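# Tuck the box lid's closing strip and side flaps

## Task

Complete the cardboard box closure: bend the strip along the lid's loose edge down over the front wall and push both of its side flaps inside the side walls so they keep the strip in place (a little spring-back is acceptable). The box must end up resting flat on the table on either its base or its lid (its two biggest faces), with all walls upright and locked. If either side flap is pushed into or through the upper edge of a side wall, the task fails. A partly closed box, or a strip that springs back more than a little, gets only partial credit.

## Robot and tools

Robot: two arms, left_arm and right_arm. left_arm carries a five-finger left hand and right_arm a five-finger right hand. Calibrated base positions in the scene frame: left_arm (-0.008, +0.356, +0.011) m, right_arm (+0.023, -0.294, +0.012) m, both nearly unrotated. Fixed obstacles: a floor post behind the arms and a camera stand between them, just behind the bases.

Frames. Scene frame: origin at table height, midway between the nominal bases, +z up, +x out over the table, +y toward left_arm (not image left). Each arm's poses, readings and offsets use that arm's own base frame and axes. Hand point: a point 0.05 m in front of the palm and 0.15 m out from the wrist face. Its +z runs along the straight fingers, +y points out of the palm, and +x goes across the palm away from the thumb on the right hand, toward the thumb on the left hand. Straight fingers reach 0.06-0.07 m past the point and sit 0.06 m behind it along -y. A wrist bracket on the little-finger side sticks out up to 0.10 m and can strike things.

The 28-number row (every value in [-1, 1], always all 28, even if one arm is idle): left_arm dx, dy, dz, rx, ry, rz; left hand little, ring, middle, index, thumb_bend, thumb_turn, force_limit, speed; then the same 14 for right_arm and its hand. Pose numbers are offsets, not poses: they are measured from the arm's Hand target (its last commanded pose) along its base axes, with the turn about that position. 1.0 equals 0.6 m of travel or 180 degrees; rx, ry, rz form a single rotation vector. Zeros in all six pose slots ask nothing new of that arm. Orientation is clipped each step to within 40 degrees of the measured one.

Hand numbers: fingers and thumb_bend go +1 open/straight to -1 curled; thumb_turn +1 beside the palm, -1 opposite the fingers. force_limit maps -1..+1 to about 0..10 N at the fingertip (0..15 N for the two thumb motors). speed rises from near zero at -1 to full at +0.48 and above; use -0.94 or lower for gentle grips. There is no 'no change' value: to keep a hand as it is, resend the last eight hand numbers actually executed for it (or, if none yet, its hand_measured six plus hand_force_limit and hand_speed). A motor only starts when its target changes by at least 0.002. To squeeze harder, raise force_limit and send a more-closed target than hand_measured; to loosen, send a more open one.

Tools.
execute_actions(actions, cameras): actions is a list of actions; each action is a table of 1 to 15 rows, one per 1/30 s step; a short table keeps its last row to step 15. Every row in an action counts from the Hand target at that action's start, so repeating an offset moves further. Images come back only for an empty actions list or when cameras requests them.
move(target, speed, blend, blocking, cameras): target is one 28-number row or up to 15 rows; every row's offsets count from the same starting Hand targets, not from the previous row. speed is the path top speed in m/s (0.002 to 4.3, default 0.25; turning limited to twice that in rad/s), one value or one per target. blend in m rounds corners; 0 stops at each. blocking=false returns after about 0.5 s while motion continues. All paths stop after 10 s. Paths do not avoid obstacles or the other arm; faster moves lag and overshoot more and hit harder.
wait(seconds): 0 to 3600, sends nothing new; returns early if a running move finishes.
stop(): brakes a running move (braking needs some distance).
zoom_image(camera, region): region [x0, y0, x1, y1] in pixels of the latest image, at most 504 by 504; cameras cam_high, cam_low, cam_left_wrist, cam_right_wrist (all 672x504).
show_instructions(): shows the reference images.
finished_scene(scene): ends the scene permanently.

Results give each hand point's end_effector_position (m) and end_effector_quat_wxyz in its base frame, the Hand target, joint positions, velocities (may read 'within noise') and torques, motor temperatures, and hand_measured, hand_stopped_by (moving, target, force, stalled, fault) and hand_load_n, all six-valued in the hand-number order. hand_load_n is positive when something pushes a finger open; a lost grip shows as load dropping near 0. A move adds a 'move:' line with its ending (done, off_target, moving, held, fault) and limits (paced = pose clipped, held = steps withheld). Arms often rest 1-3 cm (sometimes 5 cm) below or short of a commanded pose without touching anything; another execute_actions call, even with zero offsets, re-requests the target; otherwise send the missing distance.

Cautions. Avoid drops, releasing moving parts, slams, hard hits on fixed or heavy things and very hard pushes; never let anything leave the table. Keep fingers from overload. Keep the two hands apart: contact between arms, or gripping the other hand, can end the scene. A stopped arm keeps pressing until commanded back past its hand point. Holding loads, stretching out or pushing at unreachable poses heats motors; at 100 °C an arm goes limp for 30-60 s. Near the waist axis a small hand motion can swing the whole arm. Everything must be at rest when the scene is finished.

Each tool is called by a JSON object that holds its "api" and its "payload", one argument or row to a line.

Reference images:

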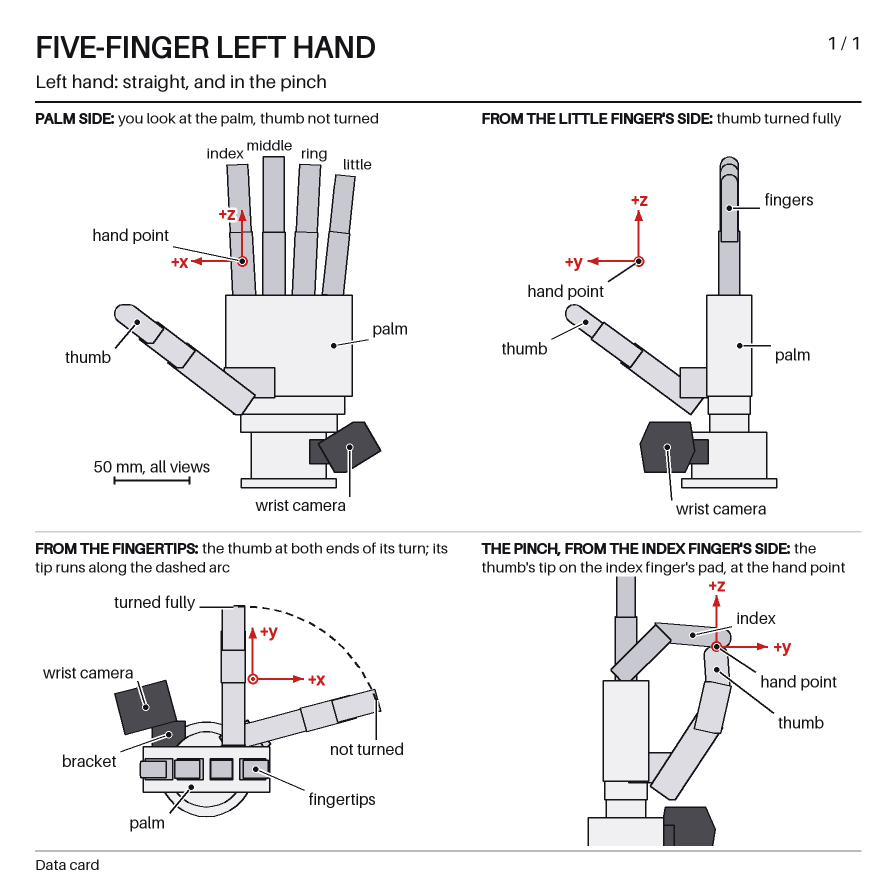

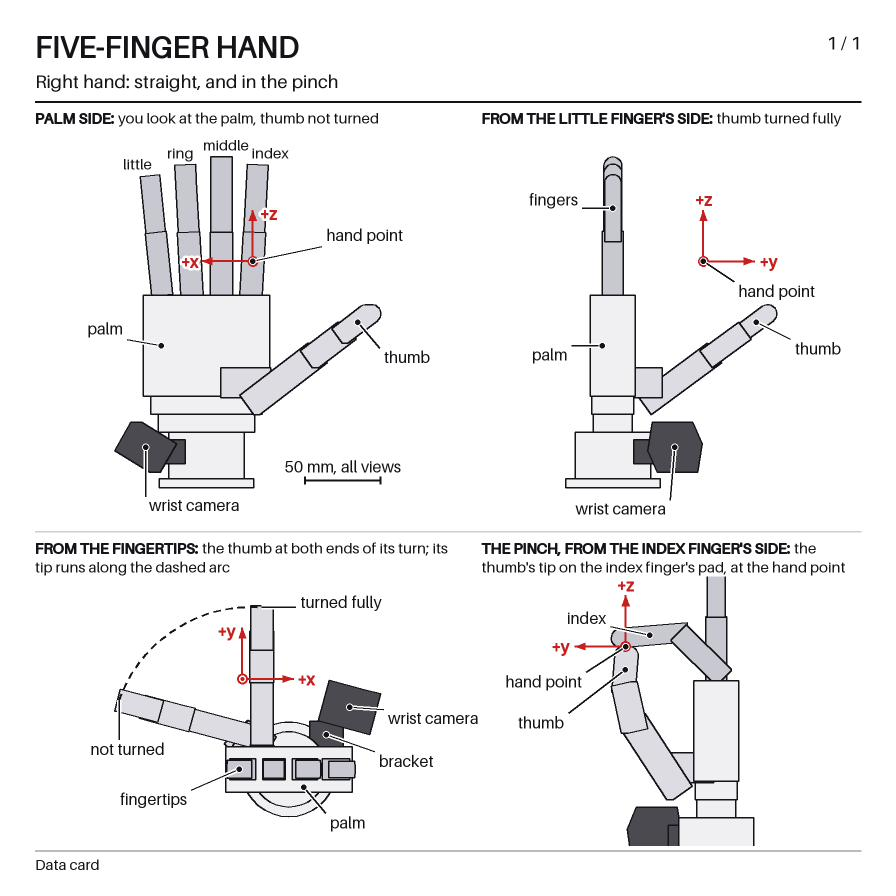

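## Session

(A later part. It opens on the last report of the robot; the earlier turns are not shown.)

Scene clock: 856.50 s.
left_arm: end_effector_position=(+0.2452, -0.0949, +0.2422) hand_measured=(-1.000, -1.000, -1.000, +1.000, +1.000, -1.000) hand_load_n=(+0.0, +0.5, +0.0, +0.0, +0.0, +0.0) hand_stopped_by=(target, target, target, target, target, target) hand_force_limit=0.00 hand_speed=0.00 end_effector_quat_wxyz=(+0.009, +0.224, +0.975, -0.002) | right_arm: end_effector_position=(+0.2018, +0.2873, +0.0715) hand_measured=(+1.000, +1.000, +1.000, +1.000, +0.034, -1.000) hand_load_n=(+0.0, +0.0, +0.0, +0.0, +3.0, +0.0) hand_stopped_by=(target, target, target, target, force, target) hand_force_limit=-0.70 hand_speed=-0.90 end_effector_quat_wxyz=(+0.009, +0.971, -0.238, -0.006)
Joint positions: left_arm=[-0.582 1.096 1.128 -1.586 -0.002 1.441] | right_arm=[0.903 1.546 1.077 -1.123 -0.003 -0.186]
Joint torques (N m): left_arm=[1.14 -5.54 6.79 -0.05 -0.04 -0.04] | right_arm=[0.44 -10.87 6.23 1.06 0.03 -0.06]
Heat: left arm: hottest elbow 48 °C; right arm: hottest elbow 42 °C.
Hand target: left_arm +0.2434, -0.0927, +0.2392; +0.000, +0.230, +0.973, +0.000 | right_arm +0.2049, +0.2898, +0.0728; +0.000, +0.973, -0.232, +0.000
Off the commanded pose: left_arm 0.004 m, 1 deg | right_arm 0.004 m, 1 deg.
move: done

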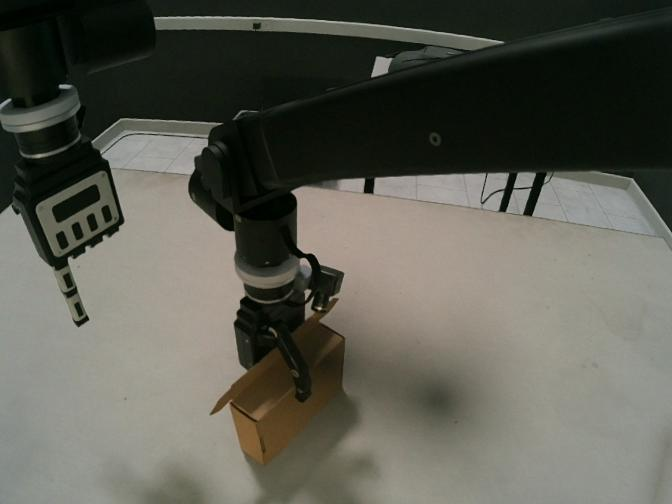

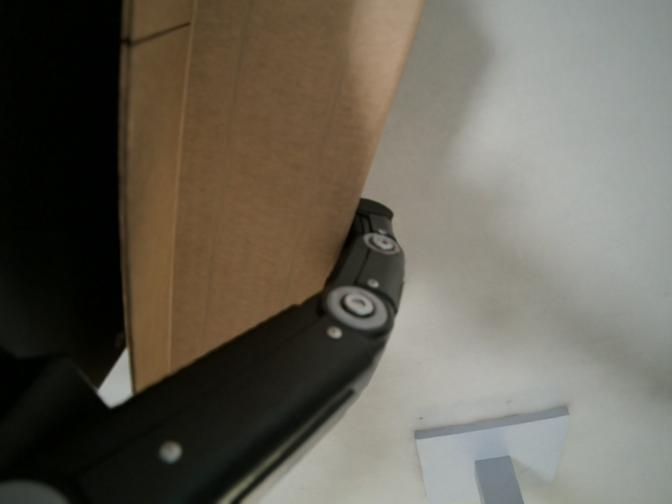

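{"api": "move", "payload": {
  "target": [
    [-0.1215,-0.1712,-0.0253,-0.1751,-0.0219,0.366,-1,-1,-1,1,1,-1,0,0,0,0,0,0,0,0,1,1,1,1,-0.2,-1,-0.7,-0.9]
  ],
  "cameras": ["cam_low","cam_high","cam_left_wrist","cam_right_wrist"]
}}

Scene clock: 899.90 s.
left_arm: end_effector_position=(+0.1709, -0.1915, +0.2247) hand_measured=(-1.000, -1.000, -1.000, +1.000, +1.000, -1.000) hand_load_n=(+0.0, +0.5, +0.0, +0.0, +0.0, +0.0) hand_stopped_by=(target, target, target, target, target, target) hand_force_limit=0.00 hand_speed=0.00 end_effector_quat_wxyz=(+0.088, -0.336, +0.908, -0.236) | right_arm: end_effector_position=(+0.2018, +0.2873, +0.0715) hand_measured=(+1.000, +1.000, +1.000, +1.000, +0.034, -1.000) hand_load_n=(+0.0, +0.0, +0.0, +0.0, +2.5, +0.0) hand_stopped_by=(target, target, target, target, force, target) hand_force_limit=-0.70 hand_speed=-0.90 end_effector_quat_wxyz=(+0.009, +0.971, -0.238, -0.006)
Joint positions: left_arm=[-0.696 0.785 0.896 -1.178 0.079 0.146] | right_arm=[0.903 1.546 1.077 -1.123 -0.003 -0.186]
Joint torques (N m): left_arm=[-0.03 -2.55 7.45 1.54 -0.16 -0.38] | right_arm=[0.44 -10.93 6.24 1.05 0.03 -0.05]
Motor temperatures (°C): left_arm=[31 36 46 29 32 33] | right_arm=[32 39 41 32 32 32]
Heat: left arm: hottest elbow 46 °C; right arm: hottest elbow 41 °C.
Hand target: left_arm +0.1705, -0.1955, +0.2241; +0.090, -0.337, +0.905, -0.242 | right_arm +0.2049, +0.2898, +0.0728; +0.000, +0.973, -0.232, +0.000
Off the commanded pose: left_arm 0.004 m, 1 deg | right_arm 0.004 m, 1 deg.
move: done

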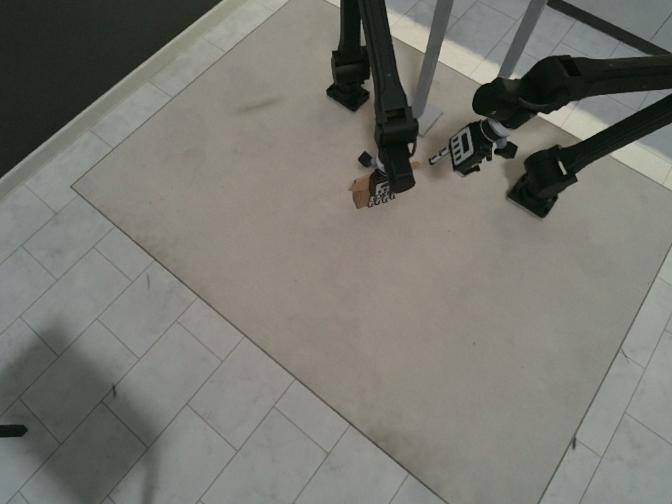

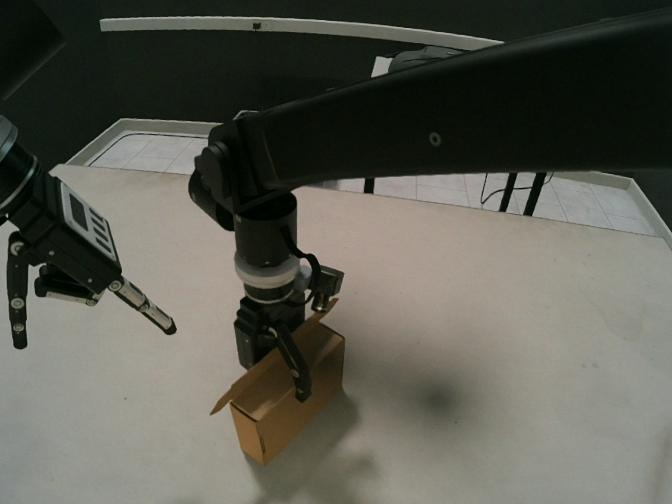

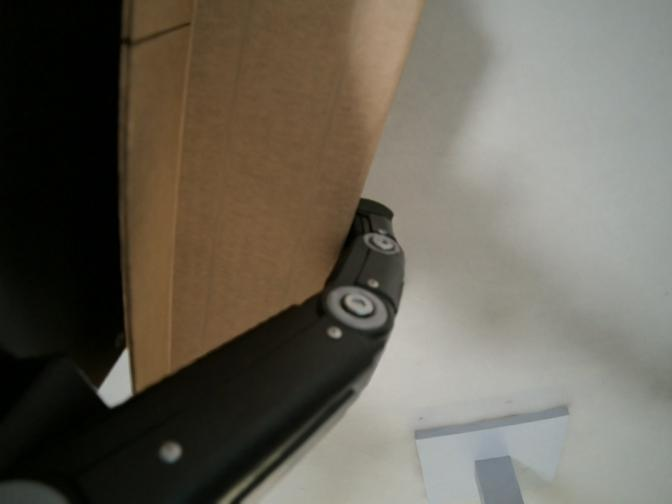

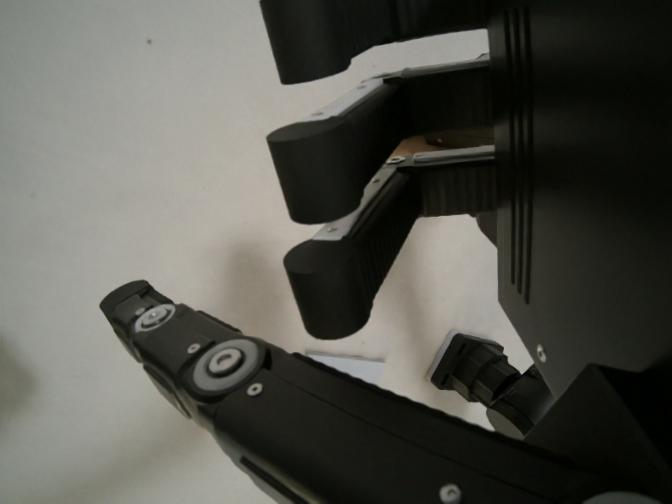

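{"api": "move", "payload": {
  "target": [
    [0,0,-0.167,0,0,0,-1,-1,-1,1,1,-1,0,0,0,0,0,0,0,0,1,1,1,1,-0.2,-1,-0.7,-0.9]
  ],
  "speed": 0.1,
  "cameras": ["cam_low","cam_high","cam_right_wrist"]
}}

{"api": "zoom_image", "payload": {
  "camera": "cam_low",
  "region": [130, 270, 370, 480]
}}

{"api": "zoom_image", "payload": {
  "camera": "cam_high",
  "region": [330, 110, 480, 220]
}}

Scene clock: 907.20 s.
left_arm: end_effector_position=(+0.1699, -0.1906, +0.1248) hand_measured=(-1.000, -1.000, -1.000, +1.000, +1.000, -1.000) hand_load_n=(+0.0, +0.0, +0.0, +0.0, +0.0, -0.5) hand_stopped_by=(target, target, target, target, target, target) hand_force_limit=0.00 hand_speed=0.00 end_effector_quat_wxyz=(+0.090, -0.336, +0.907, -0.238) | right_arm: end_effector_position=(+0.2018, +0.2873, +0.0715) hand_measured=(+1.000, +1.000, +1.000, +1.000, +0.034, -1.000) hand_load_n=(+0.0, +0.0, +0.0, +0.0, +3.0, +0.0) hand_stopped_by=(target, target, target, target, force, target) hand_force_limit=-0.70 hand_speed=-0.90 end_effector_quat_wxyz=(+0.009, +0.971, -0.238, -0.006)
Joint positions: left_arm=[-0.696 0.783 0.632 -0.91 0.079 0.146] | right_arm=[0.903 1.546 1.077 -1.123 -0.003 -0.186]
Joint torques (N m): left_arm=[-0.03 -1.44 7.68 1.55 -0.16 -0.37] | right_arm=[0.5 -10.87 6.23 1.03 0.03 -0.05]
Heat: left arm: hottest elbow 46 °C; right arm: hottest elbow 41 °C.
Hand target: left_arm +0.1705, -0.1954, +0.1238; +0.090, -0.337, +0.905, -0.242 | right_arm +0.2049, +0.2898, +0.0728; +0.000, +0.973, -0.232, +0.000
Off the commanded pose: left_arm 0.005 m, 1 deg | right_arm 0.004 m, 1 deg.
move: done
Images, in order (width x height): cam_high 672x504, cam_low 672x504, cam_right_wrist 672x504.

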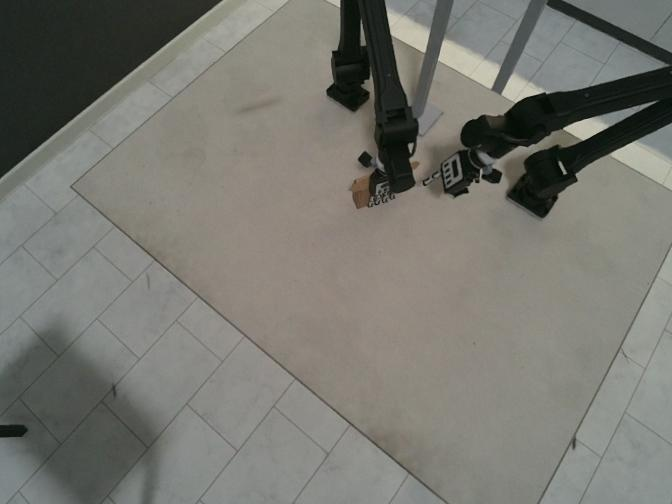

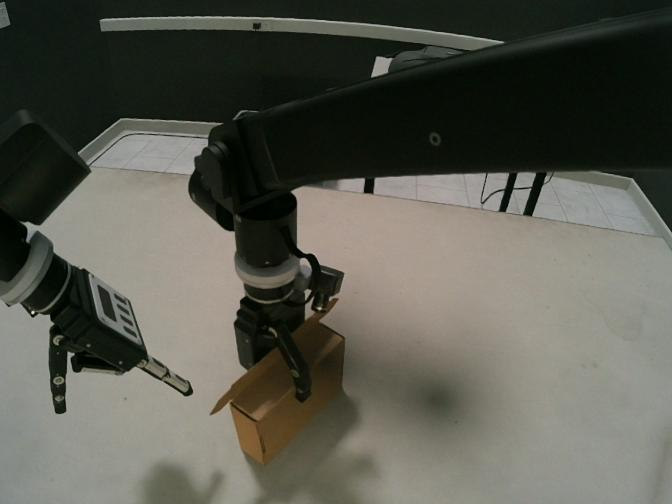

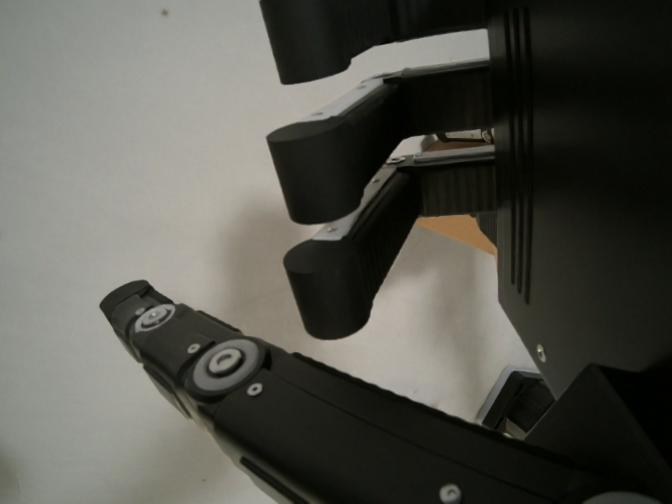

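Scaled by 2.100 from the camera's image (finer frame: 960x720).

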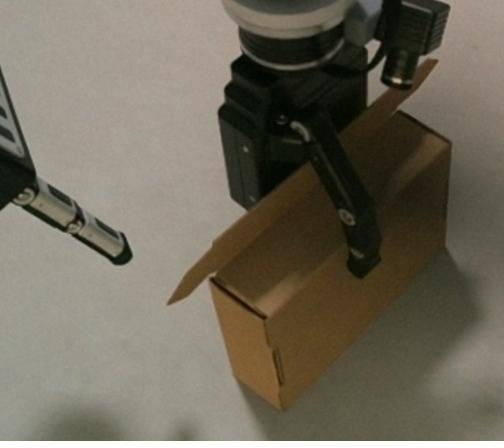

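Scaled by 3.360 from the camera's image (finer frame: 960x720).

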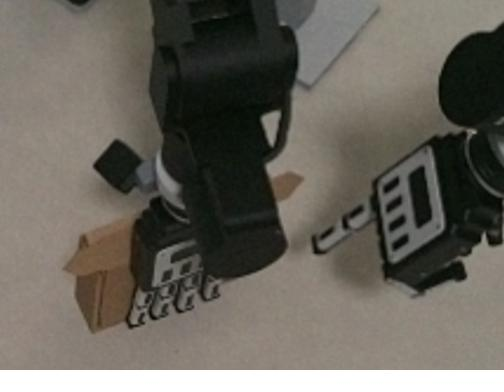

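{"api": "move", "payload": {
  "target": [
    [-0.0162,-0.0292,0,0,0,0,-1,-1,-1,1,1,-1,0,0,0,0,0,0,0,0,1,1,1,1,-0.2,-1,-0.7,-0.9]
  ],
  "speed": 0.1,
  "cameras": ["cam_low","cam_high"]
}}

{"api": "zoom_image", "payload": {
  "camera": "cam_low",
  "region": [130, 330, 290, 480]
}}

{"api": "zoom_image", "payload": {
  "camera": "cam_high",
  "region": [380, 130, 480, 210]
}}

Scene clock: 929.10 s.
left_arm: end_effector_position=(+0.1579, -0.2073, +0.1219) hand_measured=(-1.000, -1.000, -1.000, +1.000, +1.000, -1.000) hand_load_n=(+0.0, +0.0, +0.0, +0.0, +0.0, +0.0) hand_stopped_by=(target, target, target, target, target, target) hand_force_limit=0.00 hand_speed=0.00 end_effector_quat_wxyz=(+0.088, -0.333, +0.909, -0.235) | right_arm: end_effector_position=(+0.2018, +0.2873, +0.0715) hand_measured=(+1.000, +1.000, +1.000, +1.000, +0.034, -1.000) hand_load_n=(+0.0, +0.0, +0.0, +0.0, +3.0, +0.0) hand_stopped_by=(target, target, target, target, force, target) hand_force_limit=-0.70 hand_speed=-0.90 end_effector_quat_wxyz=(+0.009, +0.971, -0.238, -0.006)
Joint positions: left_arm=[-0.79 0.799 0.632 -0.896 0.035 0.069] | right_arm=[0.903 1.546 1.077 -1.123 -0.003 -0.186]
Joint torques (N m): left_arm=[0.44 -1.61 8.12 1.54 -0.19 -0.38] | right_arm=[0.5 -10.87 6.23 1.05 0.03 -0.06]
Heat: left arm: hottest elbow 45 °C; right arm: hottest elbow 41 °C.
Hand target: left_arm +0.1608, -0.2130, +0.1238; +0.090, -0.337, +0.905, -0.242 | right_arm +0.2049, +0.2898, +0.0728; +0.000, +0.973, -0.232, +0.000
Off the commanded pose: left_arm 0.007 m, 1 deg | right_arm 0.004 m, 1 deg.
move: done
Images, in order (width x height): cam_high 672x504, cam_low 672x504.

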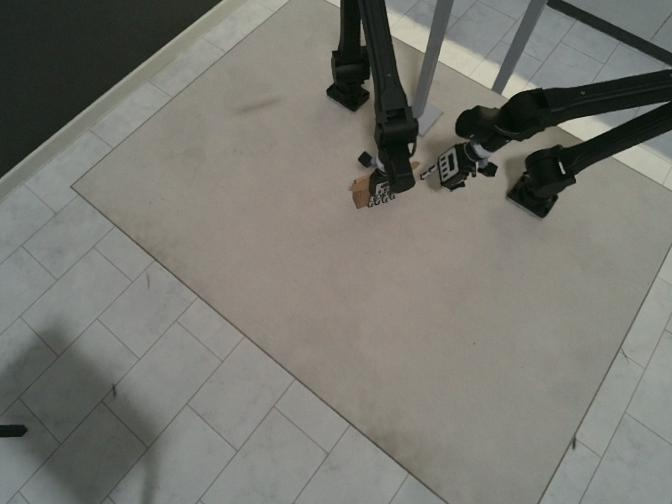

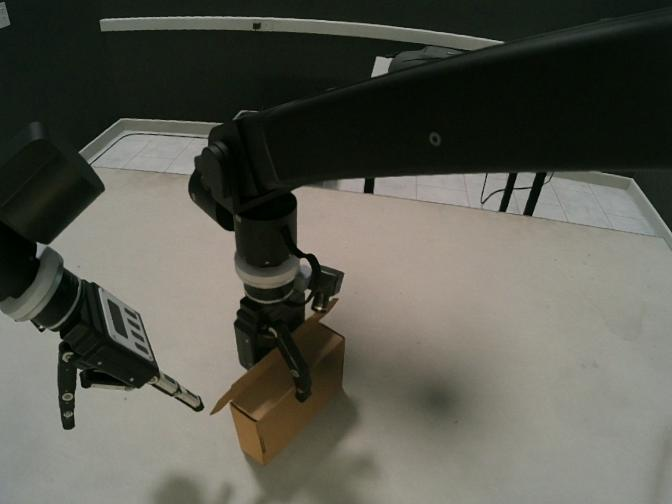

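Scaled by 3.150 from the camera's image (finer frame: 960x720).

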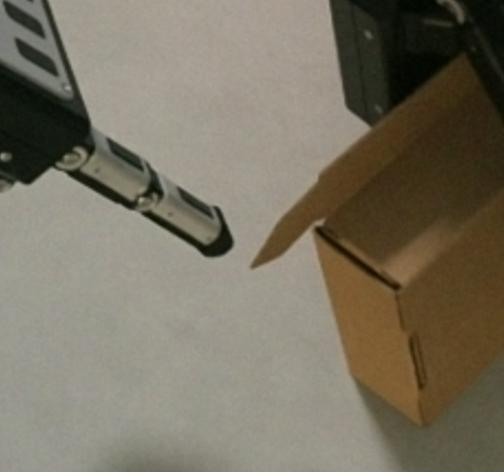

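Scaled by 5.040 from the camera's image (finer frame: 960x720).

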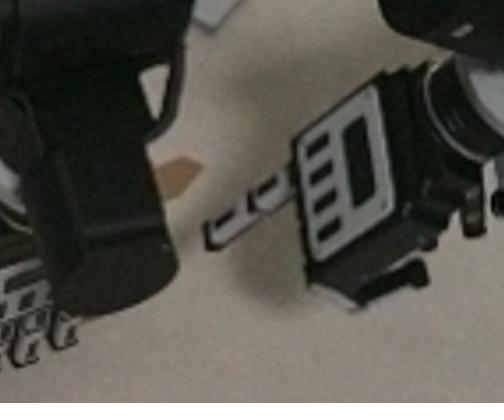

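{"api": "move", "payload": {
  "target": [
    [0.0013,-0.0388,0,0,0,0,-1,-1,-1,1,1,-1,0,0,0,0,0,0,0,0,1,1,1,1,-0.2,-1,-0.7,-0.9]
  ],
  "speed": 0.1,
  "cameras": ["cam_low","cam_high"]
}}

{"api": "zoom_image", "payload": {
  "camera": "cam_low",
  "region": [130, 330, 290, 480]
}}

{"api": "zoom_image", "payload": {
  "camera": "cam_high",
  "region": [380, 130, 480, 210]
}}

Scene clock: 942.43 s.
left_arm: end_effector_position=(+0.1528, -0.2223, +0.1085) hand_measured=(-1.000, -1.000, -1.000, +1.000, +1.000, -1.000) hand_load_n=(+0.0, +0.0, +0.0, +0.0, +0.0, +0.0) hand_stopped_by=(target, target, target, target, target, target) hand_force_limit=0.00 hand_speed=0.00 end_effector_quat_wxyz=(+0.083, -0.335, +0.912, -0.220) | right_arm: end_effector_position=(+0.2018, +0.2873, +0.0715) hand_measured=(+1.000, +1.000, +1.000, +1.000, +0.034, -1.000) hand_load_n=(+0.0, +0.0, +0.0, +0.0, +2.5, +0.0) hand_stopped_by=(target, target, target, target, force, target) hand_force_limit=-0.70 hand_speed=-0.90 end_effector_quat_wxyz=(+0.009, +0.971, -0.238, -0.006)
Joint positions: left_arm=[-0.853 0.864 0.632 -0.864 0.003 0.013] | right_arm=[0.903 1.546 1.077 -1.123 -0.003 -0.186]
Joint torques (N m): left_arm=[0.26 -2.84 9.87 1.48 -0.21 -0.38] | right_arm=[0.44 -10.87 6.24 1.05 0.03 -0.06]
Heat: left arm: hottest elbow 45 °C; right arm: hottest elbow 41 °C.
Hand target: left_arm +0.1615, -0.2363, +0.1238; +0.090, -0.337, +0.905, -0.242 | right_arm +0.2049, +0.2898, +0.0728; +0.000, +0.973, -0.232, +0.000
Off the commanded pose: left_arm 0.023 m, 3 deg | right_arm 0.004 m, 1 deg.
move: off_target (left_arm)
Images, in order (width x height): cam_high 672x504, cam_low 672x504.

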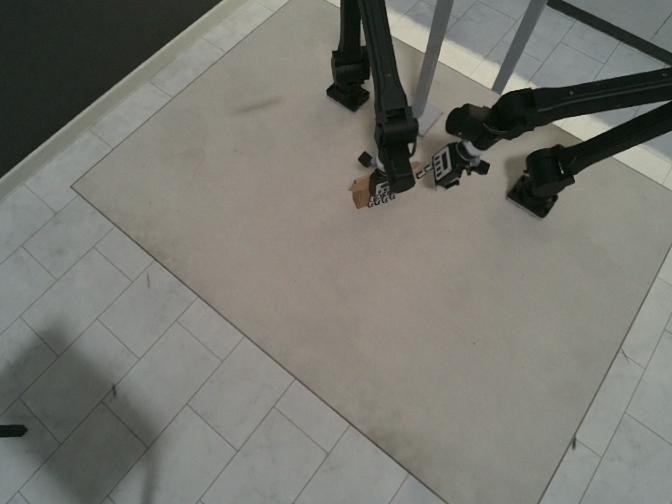

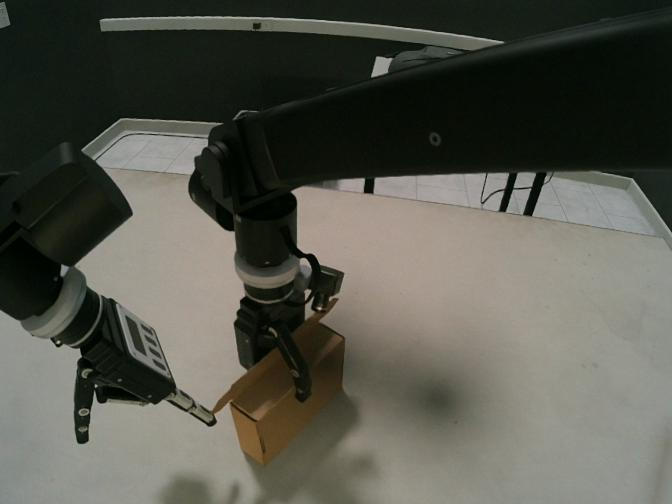

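Scaled by 3.150 from the camera's image (finer frame: 960x720).

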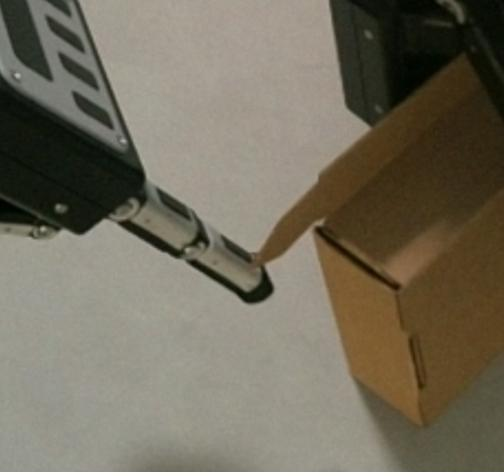

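Scaled by 5.040 from the camera's image (finer frame: 960x720).

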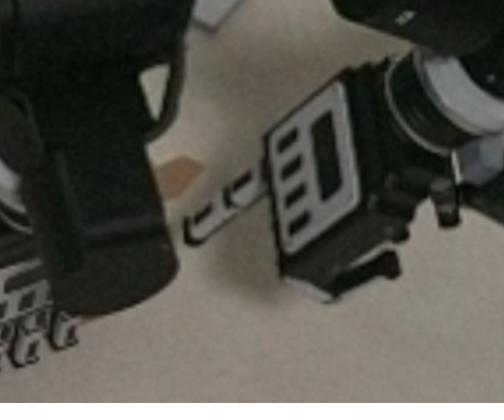

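{"api": "move", "payload": {
  "target": [
    [0.0083,-0.01,0.03,0,0,0,-1,-1,-1,1,1,-1,0,0,0,0,0,0,0,0,1,1,1,1,-0.2,-1,-0.7,-0.9]
  ],
  "speed": 0.1,
  "cameras": ["cam_low","cam_high"]
}}

{"api": "zoom_image", "payload": {
  "camera": "cam_low",
  "region": [130, 330, 290, 480]
}}

{"api": "zoom_image", "payload": {
  "camera": "cam_high",
  "region": [380, 130, 480, 210]
}}

Scene clock: 951.03 s.
left_arm: end_effector_position=(+0.1574, -0.2276, +0.1189) hand_measured=(-1.000, -1.000, -1.000, +1.000, +1.000, -1.000) hand_load_n=(+0.0, +0.0, +0.5, +0.0, +0.0, +0.0) hand_stopped_by=(target, target, target, target, target, target) hand_force_limit=0.00 hand_speed=0.00 end_effector_quat_wxyz=(+0.085, -0.335, +0.911, -0.225) | right_arm: end_effector_position=(+0.2018, +0.2873, +0.0715) hand_measured=(+1.000, +1.000, +1.000, +1.000, +0.034, -1.000) hand_load_n=(+0.0, +0.0, +0.0, +0.0, +2.5, +0.0) hand_stopped_by=(target, target, target, target, force, target) hand_force_limit=-0.70 hand_speed=-0.90 end_effector_quat_wxyz=(+0.009, +0.971, -0.238, -0.006)
Joint positions: left_arm=[-0.853 0.871 0.661 -0.875 0.002 0.011] | right_arm=[0.903 1.546 1.077 -1.123 -0.003 -0.186]
Joint torques (N m): left_arm=[0.21 -2.49 11.6 0.58 -0.22 -0.37] | right_arm=[0.5 -10.93 6.23 1.06 0.03 -0.05]
Heat: left arm: hottest elbow 46 °C; right arm: hottest elbow 41 °C.
Hand target: left_arm +0.1665, -0.2423, +0.1418; +0.090, -0.337, +0.905, -0.242 | right_arm +0.2049, +0.2898, +0.0728; +0.000, +0.973, -0.232, +0.000
Off the commanded pose: left_arm 0.029 m, 2 deg | right_arm 0.004 m, 1 deg.
move: off_target (left_arm)
Images, in order (width x height): cam_high 672x504, cam_low 672x504.

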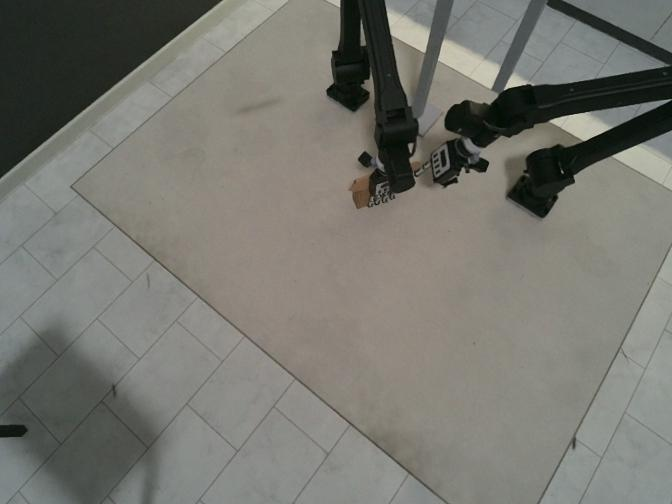

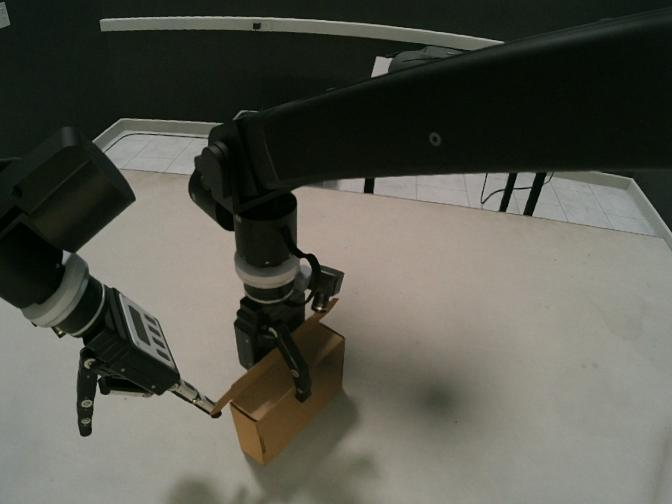

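Scaled by 3.150 from the camera's image (finer frame: 960x720).

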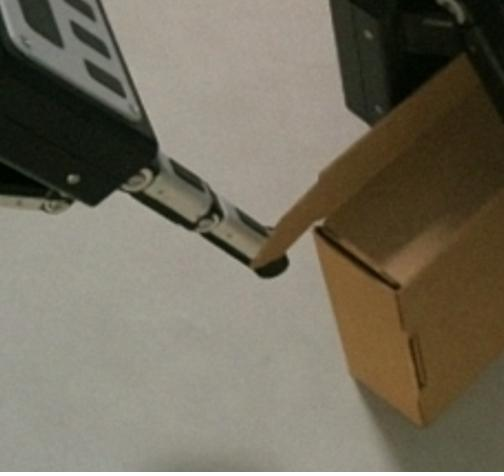

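Scaled by 5.040 from the camera's image (finer frame: 960x720).

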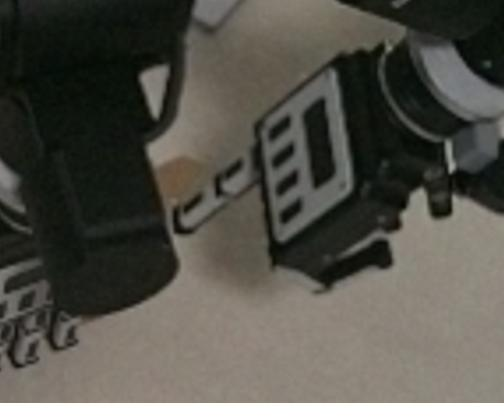

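{"api": "move", "payload": {
  "target": [
    [-0.0162,-0.0292,0,0,0,0,-1,-1,-1,1,1,-1,0,0,0,0,0,0,0,0,1,1,1,1,-0.2,-1,-0.7,-0.9]
  ],
  "speed": 0.1,
  "cameras": ["cam_low","cam_high","cam_left_wrist"]
}}

{"api": "zoom_image", "payload": {
  "camera": "cam_low",
  "region": [130, 330, 290, 480]
}}

{"api": "zoom_image", "payload": {
  "camera": "cam_high",
  "region": [380, 130, 480, 210]
}}

Scene clock: 962.97 s.
left_arm: end_effector_position=(+0.1454, -0.2404, +0.1154) hand_measured=(-1.000, -1.000, -1.000, +1.000, +1.000, -1.000) hand_load_n=(+0.0, +0.0, +0.5, +0.0, +0.0, +0.5) hand_stopped_by=(target, target, target, target, target, target) hand_force_limit=0.00 hand_speed=0.00 end_effector_quat_wxyz=(+0.083, -0.334, +0.914, -0.216) | right_arm: end_effector_position=(+0.2019, +0.2873, +0.0715) hand_measured=(+1.000, +1.000, +1.000, +1.000, +0.034, -1.000) hand_load_n=(+0.0, +0.0, +0.0, +0.0, +2.5, +0.0) hand_stopped_by=(target, target, target, target, force, target) hand_force_limit=-0.70 hand_speed=-0.90 end_effector_quat_wxyz=(+0.009, +0.971, -0.238, -0.006)
Joint positions: left_arm=[-0.928 0.898 0.669 -0.875 -0.034 -0.051] | right_arm=[0.903 1.546 1.077 -1.123 -0.003 -0.186]
Joint torques (N m): left_arm=[0.32 -2.84 11.9 0.88 -0.24 -0.38] | right_arm=[0.44 -10.87 6.23 1.06 0.03 -0.05]
Heat: left arm: hottest elbow 47 °C; right arm: hottest elbow 41 °C.
Hand target: left_arm +0.1568, -0.2598, +0.1418; +0.090, -0.337, +0.905, -0.242 | right_arm +0.2049, +0.2898, +0.0728; +0.000, +0.973, -0.232, +0.000
Off the commanded pose: left_arm 0.035 m, 3 deg | right_arm 0.004 m, 1 deg.
move: off_target (left_arm)
Images, in order (width x height): cam_high 672x504, cam_low 672x504, cam_left_wrist 672x504.

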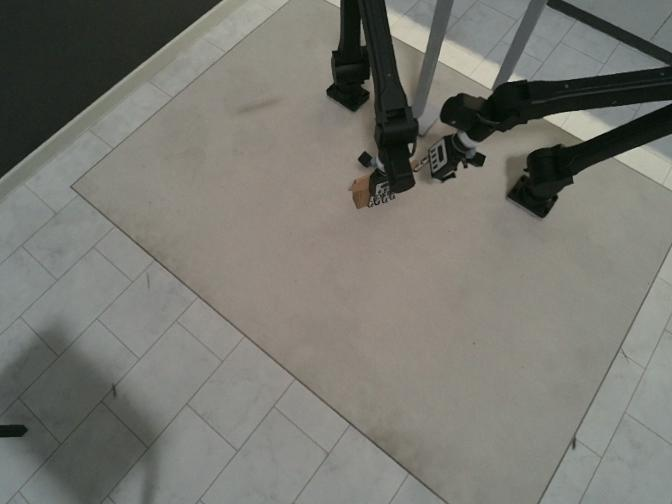

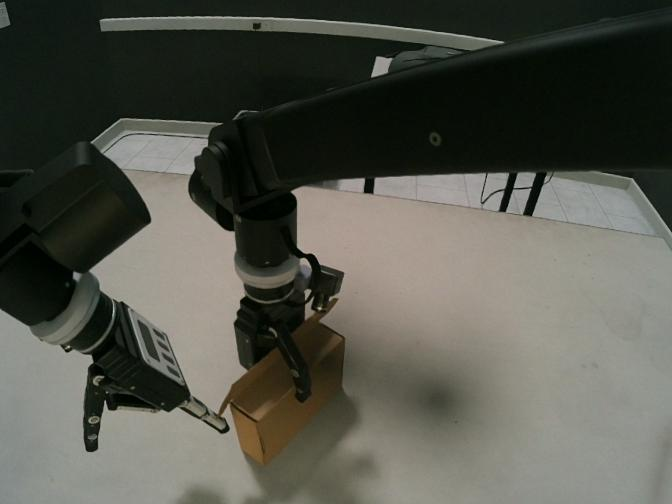

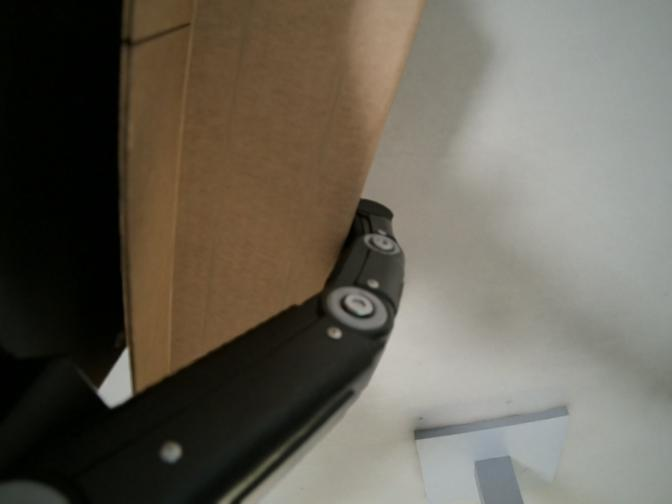

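Scaled by 3.150 from the camera's image (finer frame: 960x720).

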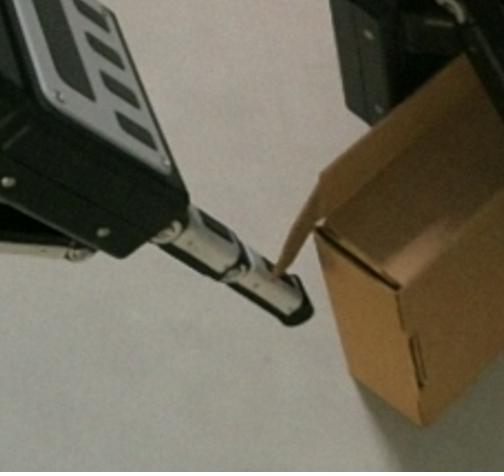

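Scaled by 5.040 from the camera's image (finer frame: 960x720).

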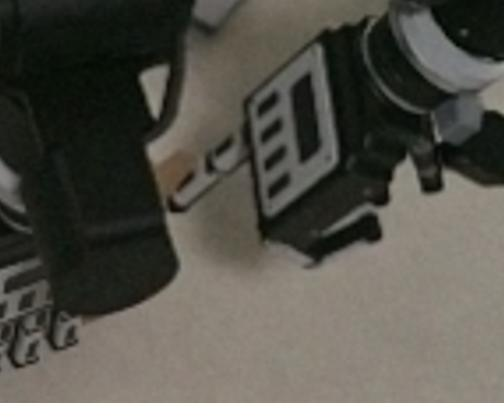

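{"api": "move", "payload": {
  "target": [
    [-0.013,-0.0405,0.005,0,0,0,-1,-1,-1,1,1,-1,0,0,0,0,0,0,0,0,1,1,1,1,-0.2,-1,-0.7,-0.9]
  ],
  "speed": 0.1,
  "cameras": ["cam_low","cam_high","cam_left_wrist"]
}}

{"api": "zoom_image", "payload": {
  "camera": "cam_low",
  "region": [130, 330, 290, 480]
}}

{"api": "zoom_image", "payload": {
  "camera": "cam_high",
  "region": [380, 130, 480, 210]
}}

Scene clock: 970.07 s.
left_arm: end_effector_position=(+0.1377, -0.2617, +0.1186) hand_measured=(-1.000, -1.000, -1.000, +1.000, +1.000, -1.000) hand_load_n=(+0.0, +0.0, +0.0, -0.5, +0.0, +0.0) hand_stopped_by=(target, target, target, target, target, target) hand_force_limit=0.00 hand_speed=0.00 end_effector_quat_wxyz=(+0.084, -0.334, +0.915, -0.212) | right_arm: end_effector_position=(+0.2019, +0.2872, +0.0715) hand_measured=(+1.000, +1.000, +1.000, +1.000, +0.034, -1.000) hand_load_n=(+0.0, +0.0, +0.0, -0.5, +2.0, +0.0) hand_stopped_by=(target, target, target, target, force, target) hand_force_limit=-0.70 hand_speed=-0.90 end_effector_quat_wxyz=(+0.009, +0.971, -0.238, -0.006)
Joint positions: left_arm=[-1.005 0.947 0.706 -0.875 -0.071 -0.117] | right_arm=[0.903 1.546 1.077 -1.123 -0.003 -0.187]
Joint torques (N m): left_arm=[0.26 -3.66 11.74 1.18 -0.31 -0.38] | right_arm=[0.44 -10.87 6.23 1.06 0.03 -0.05]
Heat: left arm: hottest elbow 49 °C; right arm: hottest elbow 41 °C.
Hand target: left_arm +0.1490, -0.2840, +0.1448; +0.090, -0.337, +0.905, -0.242 | right_arm +0.2049, +0.2898, +0.0728; +0.000, +0.973, -0.232, +0.000
Off the commanded pose: left_arm 0.036 m, 4 deg | right_arm 0.004 m, 1 deg.
move: off_target (left_arm)
Images, in order (width x height): cam_high 672x504, cam_low 672x504, cam_left_wrist 672x504.

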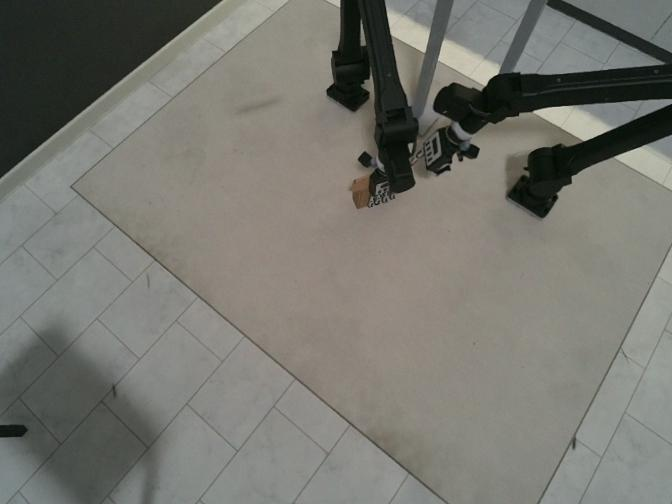

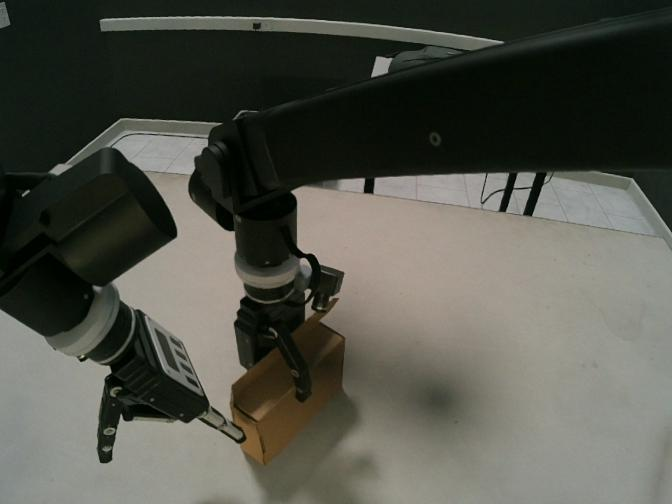

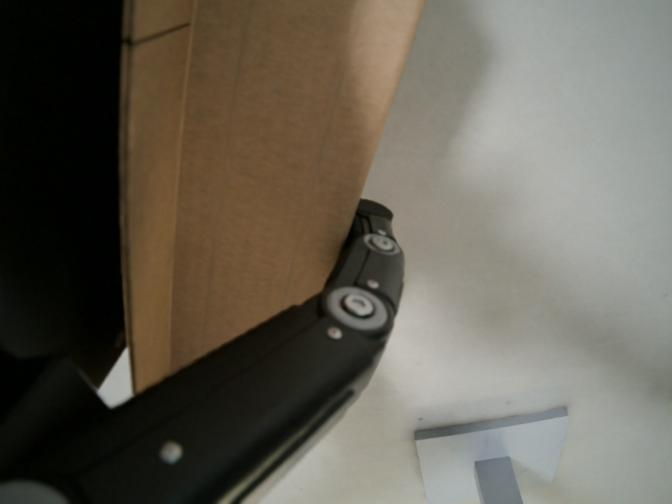

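Scaled by 3.150 from the camera's image (finer frame: 960x720).

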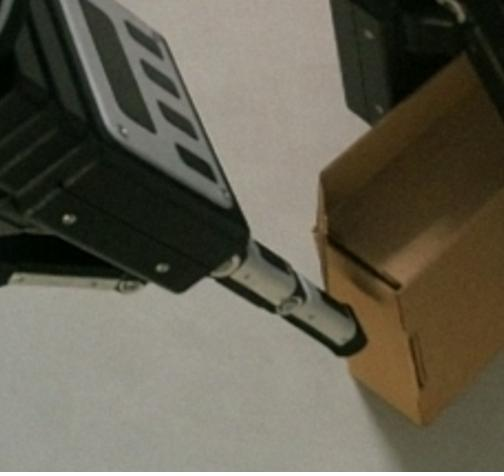

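Scaled by 5.040 from the camera's image (finer frame: 960x720).

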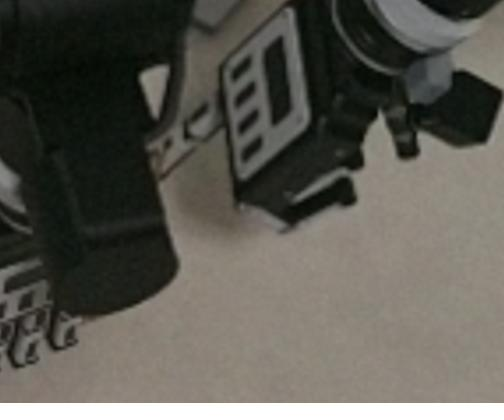

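{"api": "zoom_image", "payload": {
  "camera": "cam_low",
  "region": [200, 360, 280, 440]
}}

Scaled by 6.300 from the camera's image (finer frame: 960x720).

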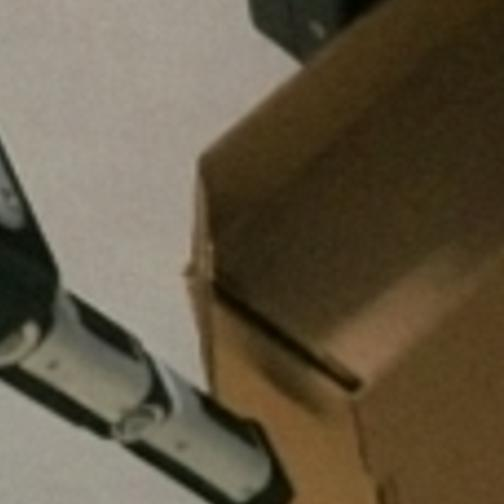

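{"api": "zoom_image", "payload": {
  "camera": "cam_high",
  "region": [395, 140, 445, 190]
}}

Scaled by 10.080 from the camera's image (finer frame: 960x720).

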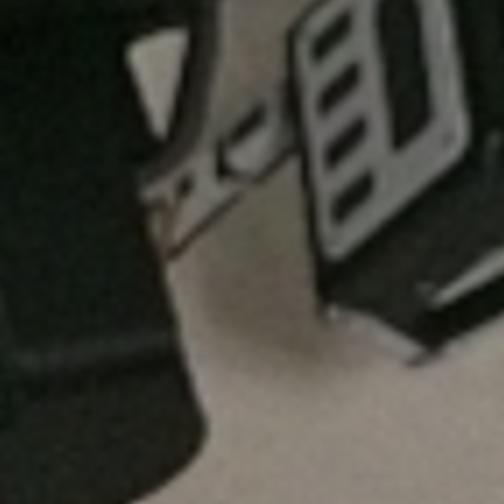

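{"api": "move", "payload": {
  "target": [
    [-0.013,-0.025,0.0,0,0,0,-1,-1,-1,1,1,-1,0,0,0,0,0,0,0,0,1,1,1,1,-0.2,-1,-0.7,-0.9]
  ],
  "speed": 0.1,
  "cameras": ["cam_low","cam_high"]
}}

{"api": "zoom_image", "payload": {
  "camera": "cam_low",
  "region": [180, 360, 290, 470]
}}

Scene clock: 991.10 s.
left_arm: end_effector_position=(+0.1304, -0.2744, +0.1194) hand_measured=(-1.000, -1.000, -1.000, +1.000, +1.000, -1.000) hand_load_n=(+0.0, +0.0, +0.5, +0.5, +0.0, +0.0) hand_stopped_by=(target, target, target, target, target, target) hand_force_limit=0.00 hand_speed=0.00 end_effector_quat_wxyz=(+0.085, -0.334, +0.915, -0.209) | right_arm: end_effector_position=(+0.2019, +0.2872, +0.0715) hand_measured=(+1.000, +1.000, +1.000, +1.000, +0.034, -1.000) hand_load_n=(+0.0, +0.0, +0.0, +0.0, +2.5, +0.0) hand_stopped_by=(target, target, target, target, force, target) hand_force_limit=-0.70 hand_speed=-0.90 end_effector_quat_wxyz=(+0.009, +0.971, -0.238, -0.006)
Joint positions: left_arm=[-1.056 0.973 0.724 -0.875 -0.098 -0.164] | right_arm=[0.903 1.546 1.077 -1.123 -0.003 -0.187]
Joint torques (N m): left_arm=[0.26 -3.84 11.64 1.42 -0.29 -0.39] | right_arm=[0.5 -10.87 6.23 1.05 0.03 -0.05]
Heat: left arm: hottest elbow 50 °C; right arm: hottest shoulder 40 °C.
Hand target: left_arm +0.1412, -0.2991, +0.1449; +0.090, -0.337, +0.905, -0.242 | right_arm +0.2049, +0.2898, +0.0728; +0.000, +0.973, -0.232, +0.000
Off the commanded pose: left_arm 0.037 m, 4 deg | right_arm 0.004 m, 1 deg.
move: off_target (left_arm)
Images, in order (width x height): cam_high 672x504, cam_low 672x504.

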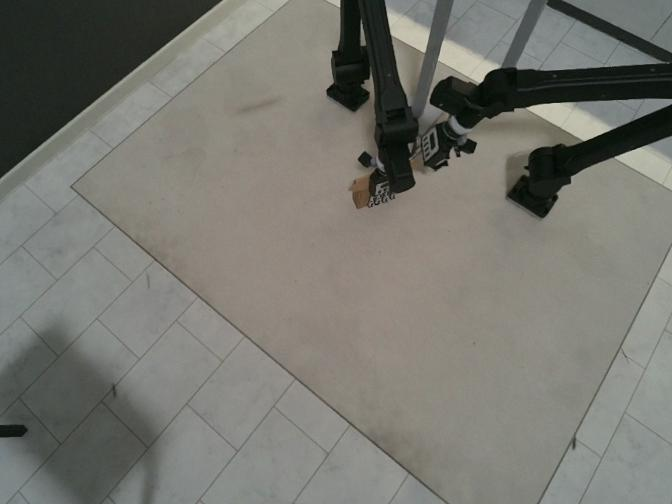

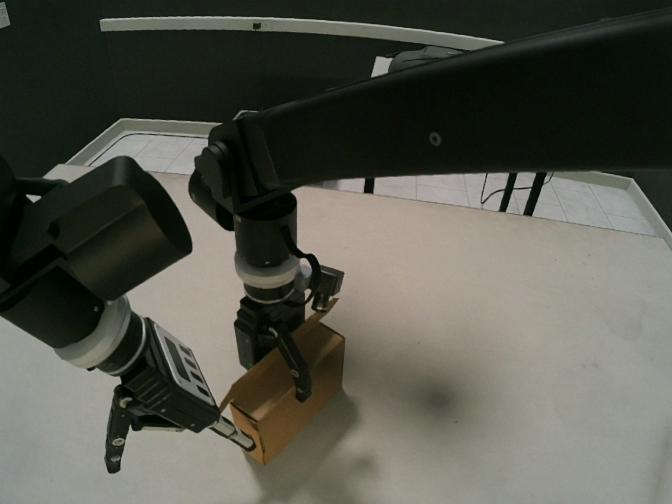

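Scaled by 4.582 from the camera's image (finer frame: 960x720).

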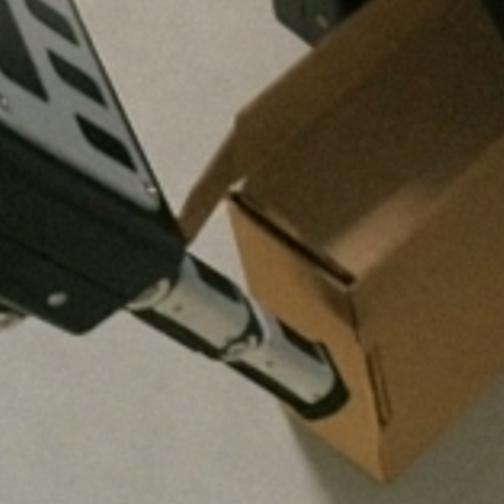

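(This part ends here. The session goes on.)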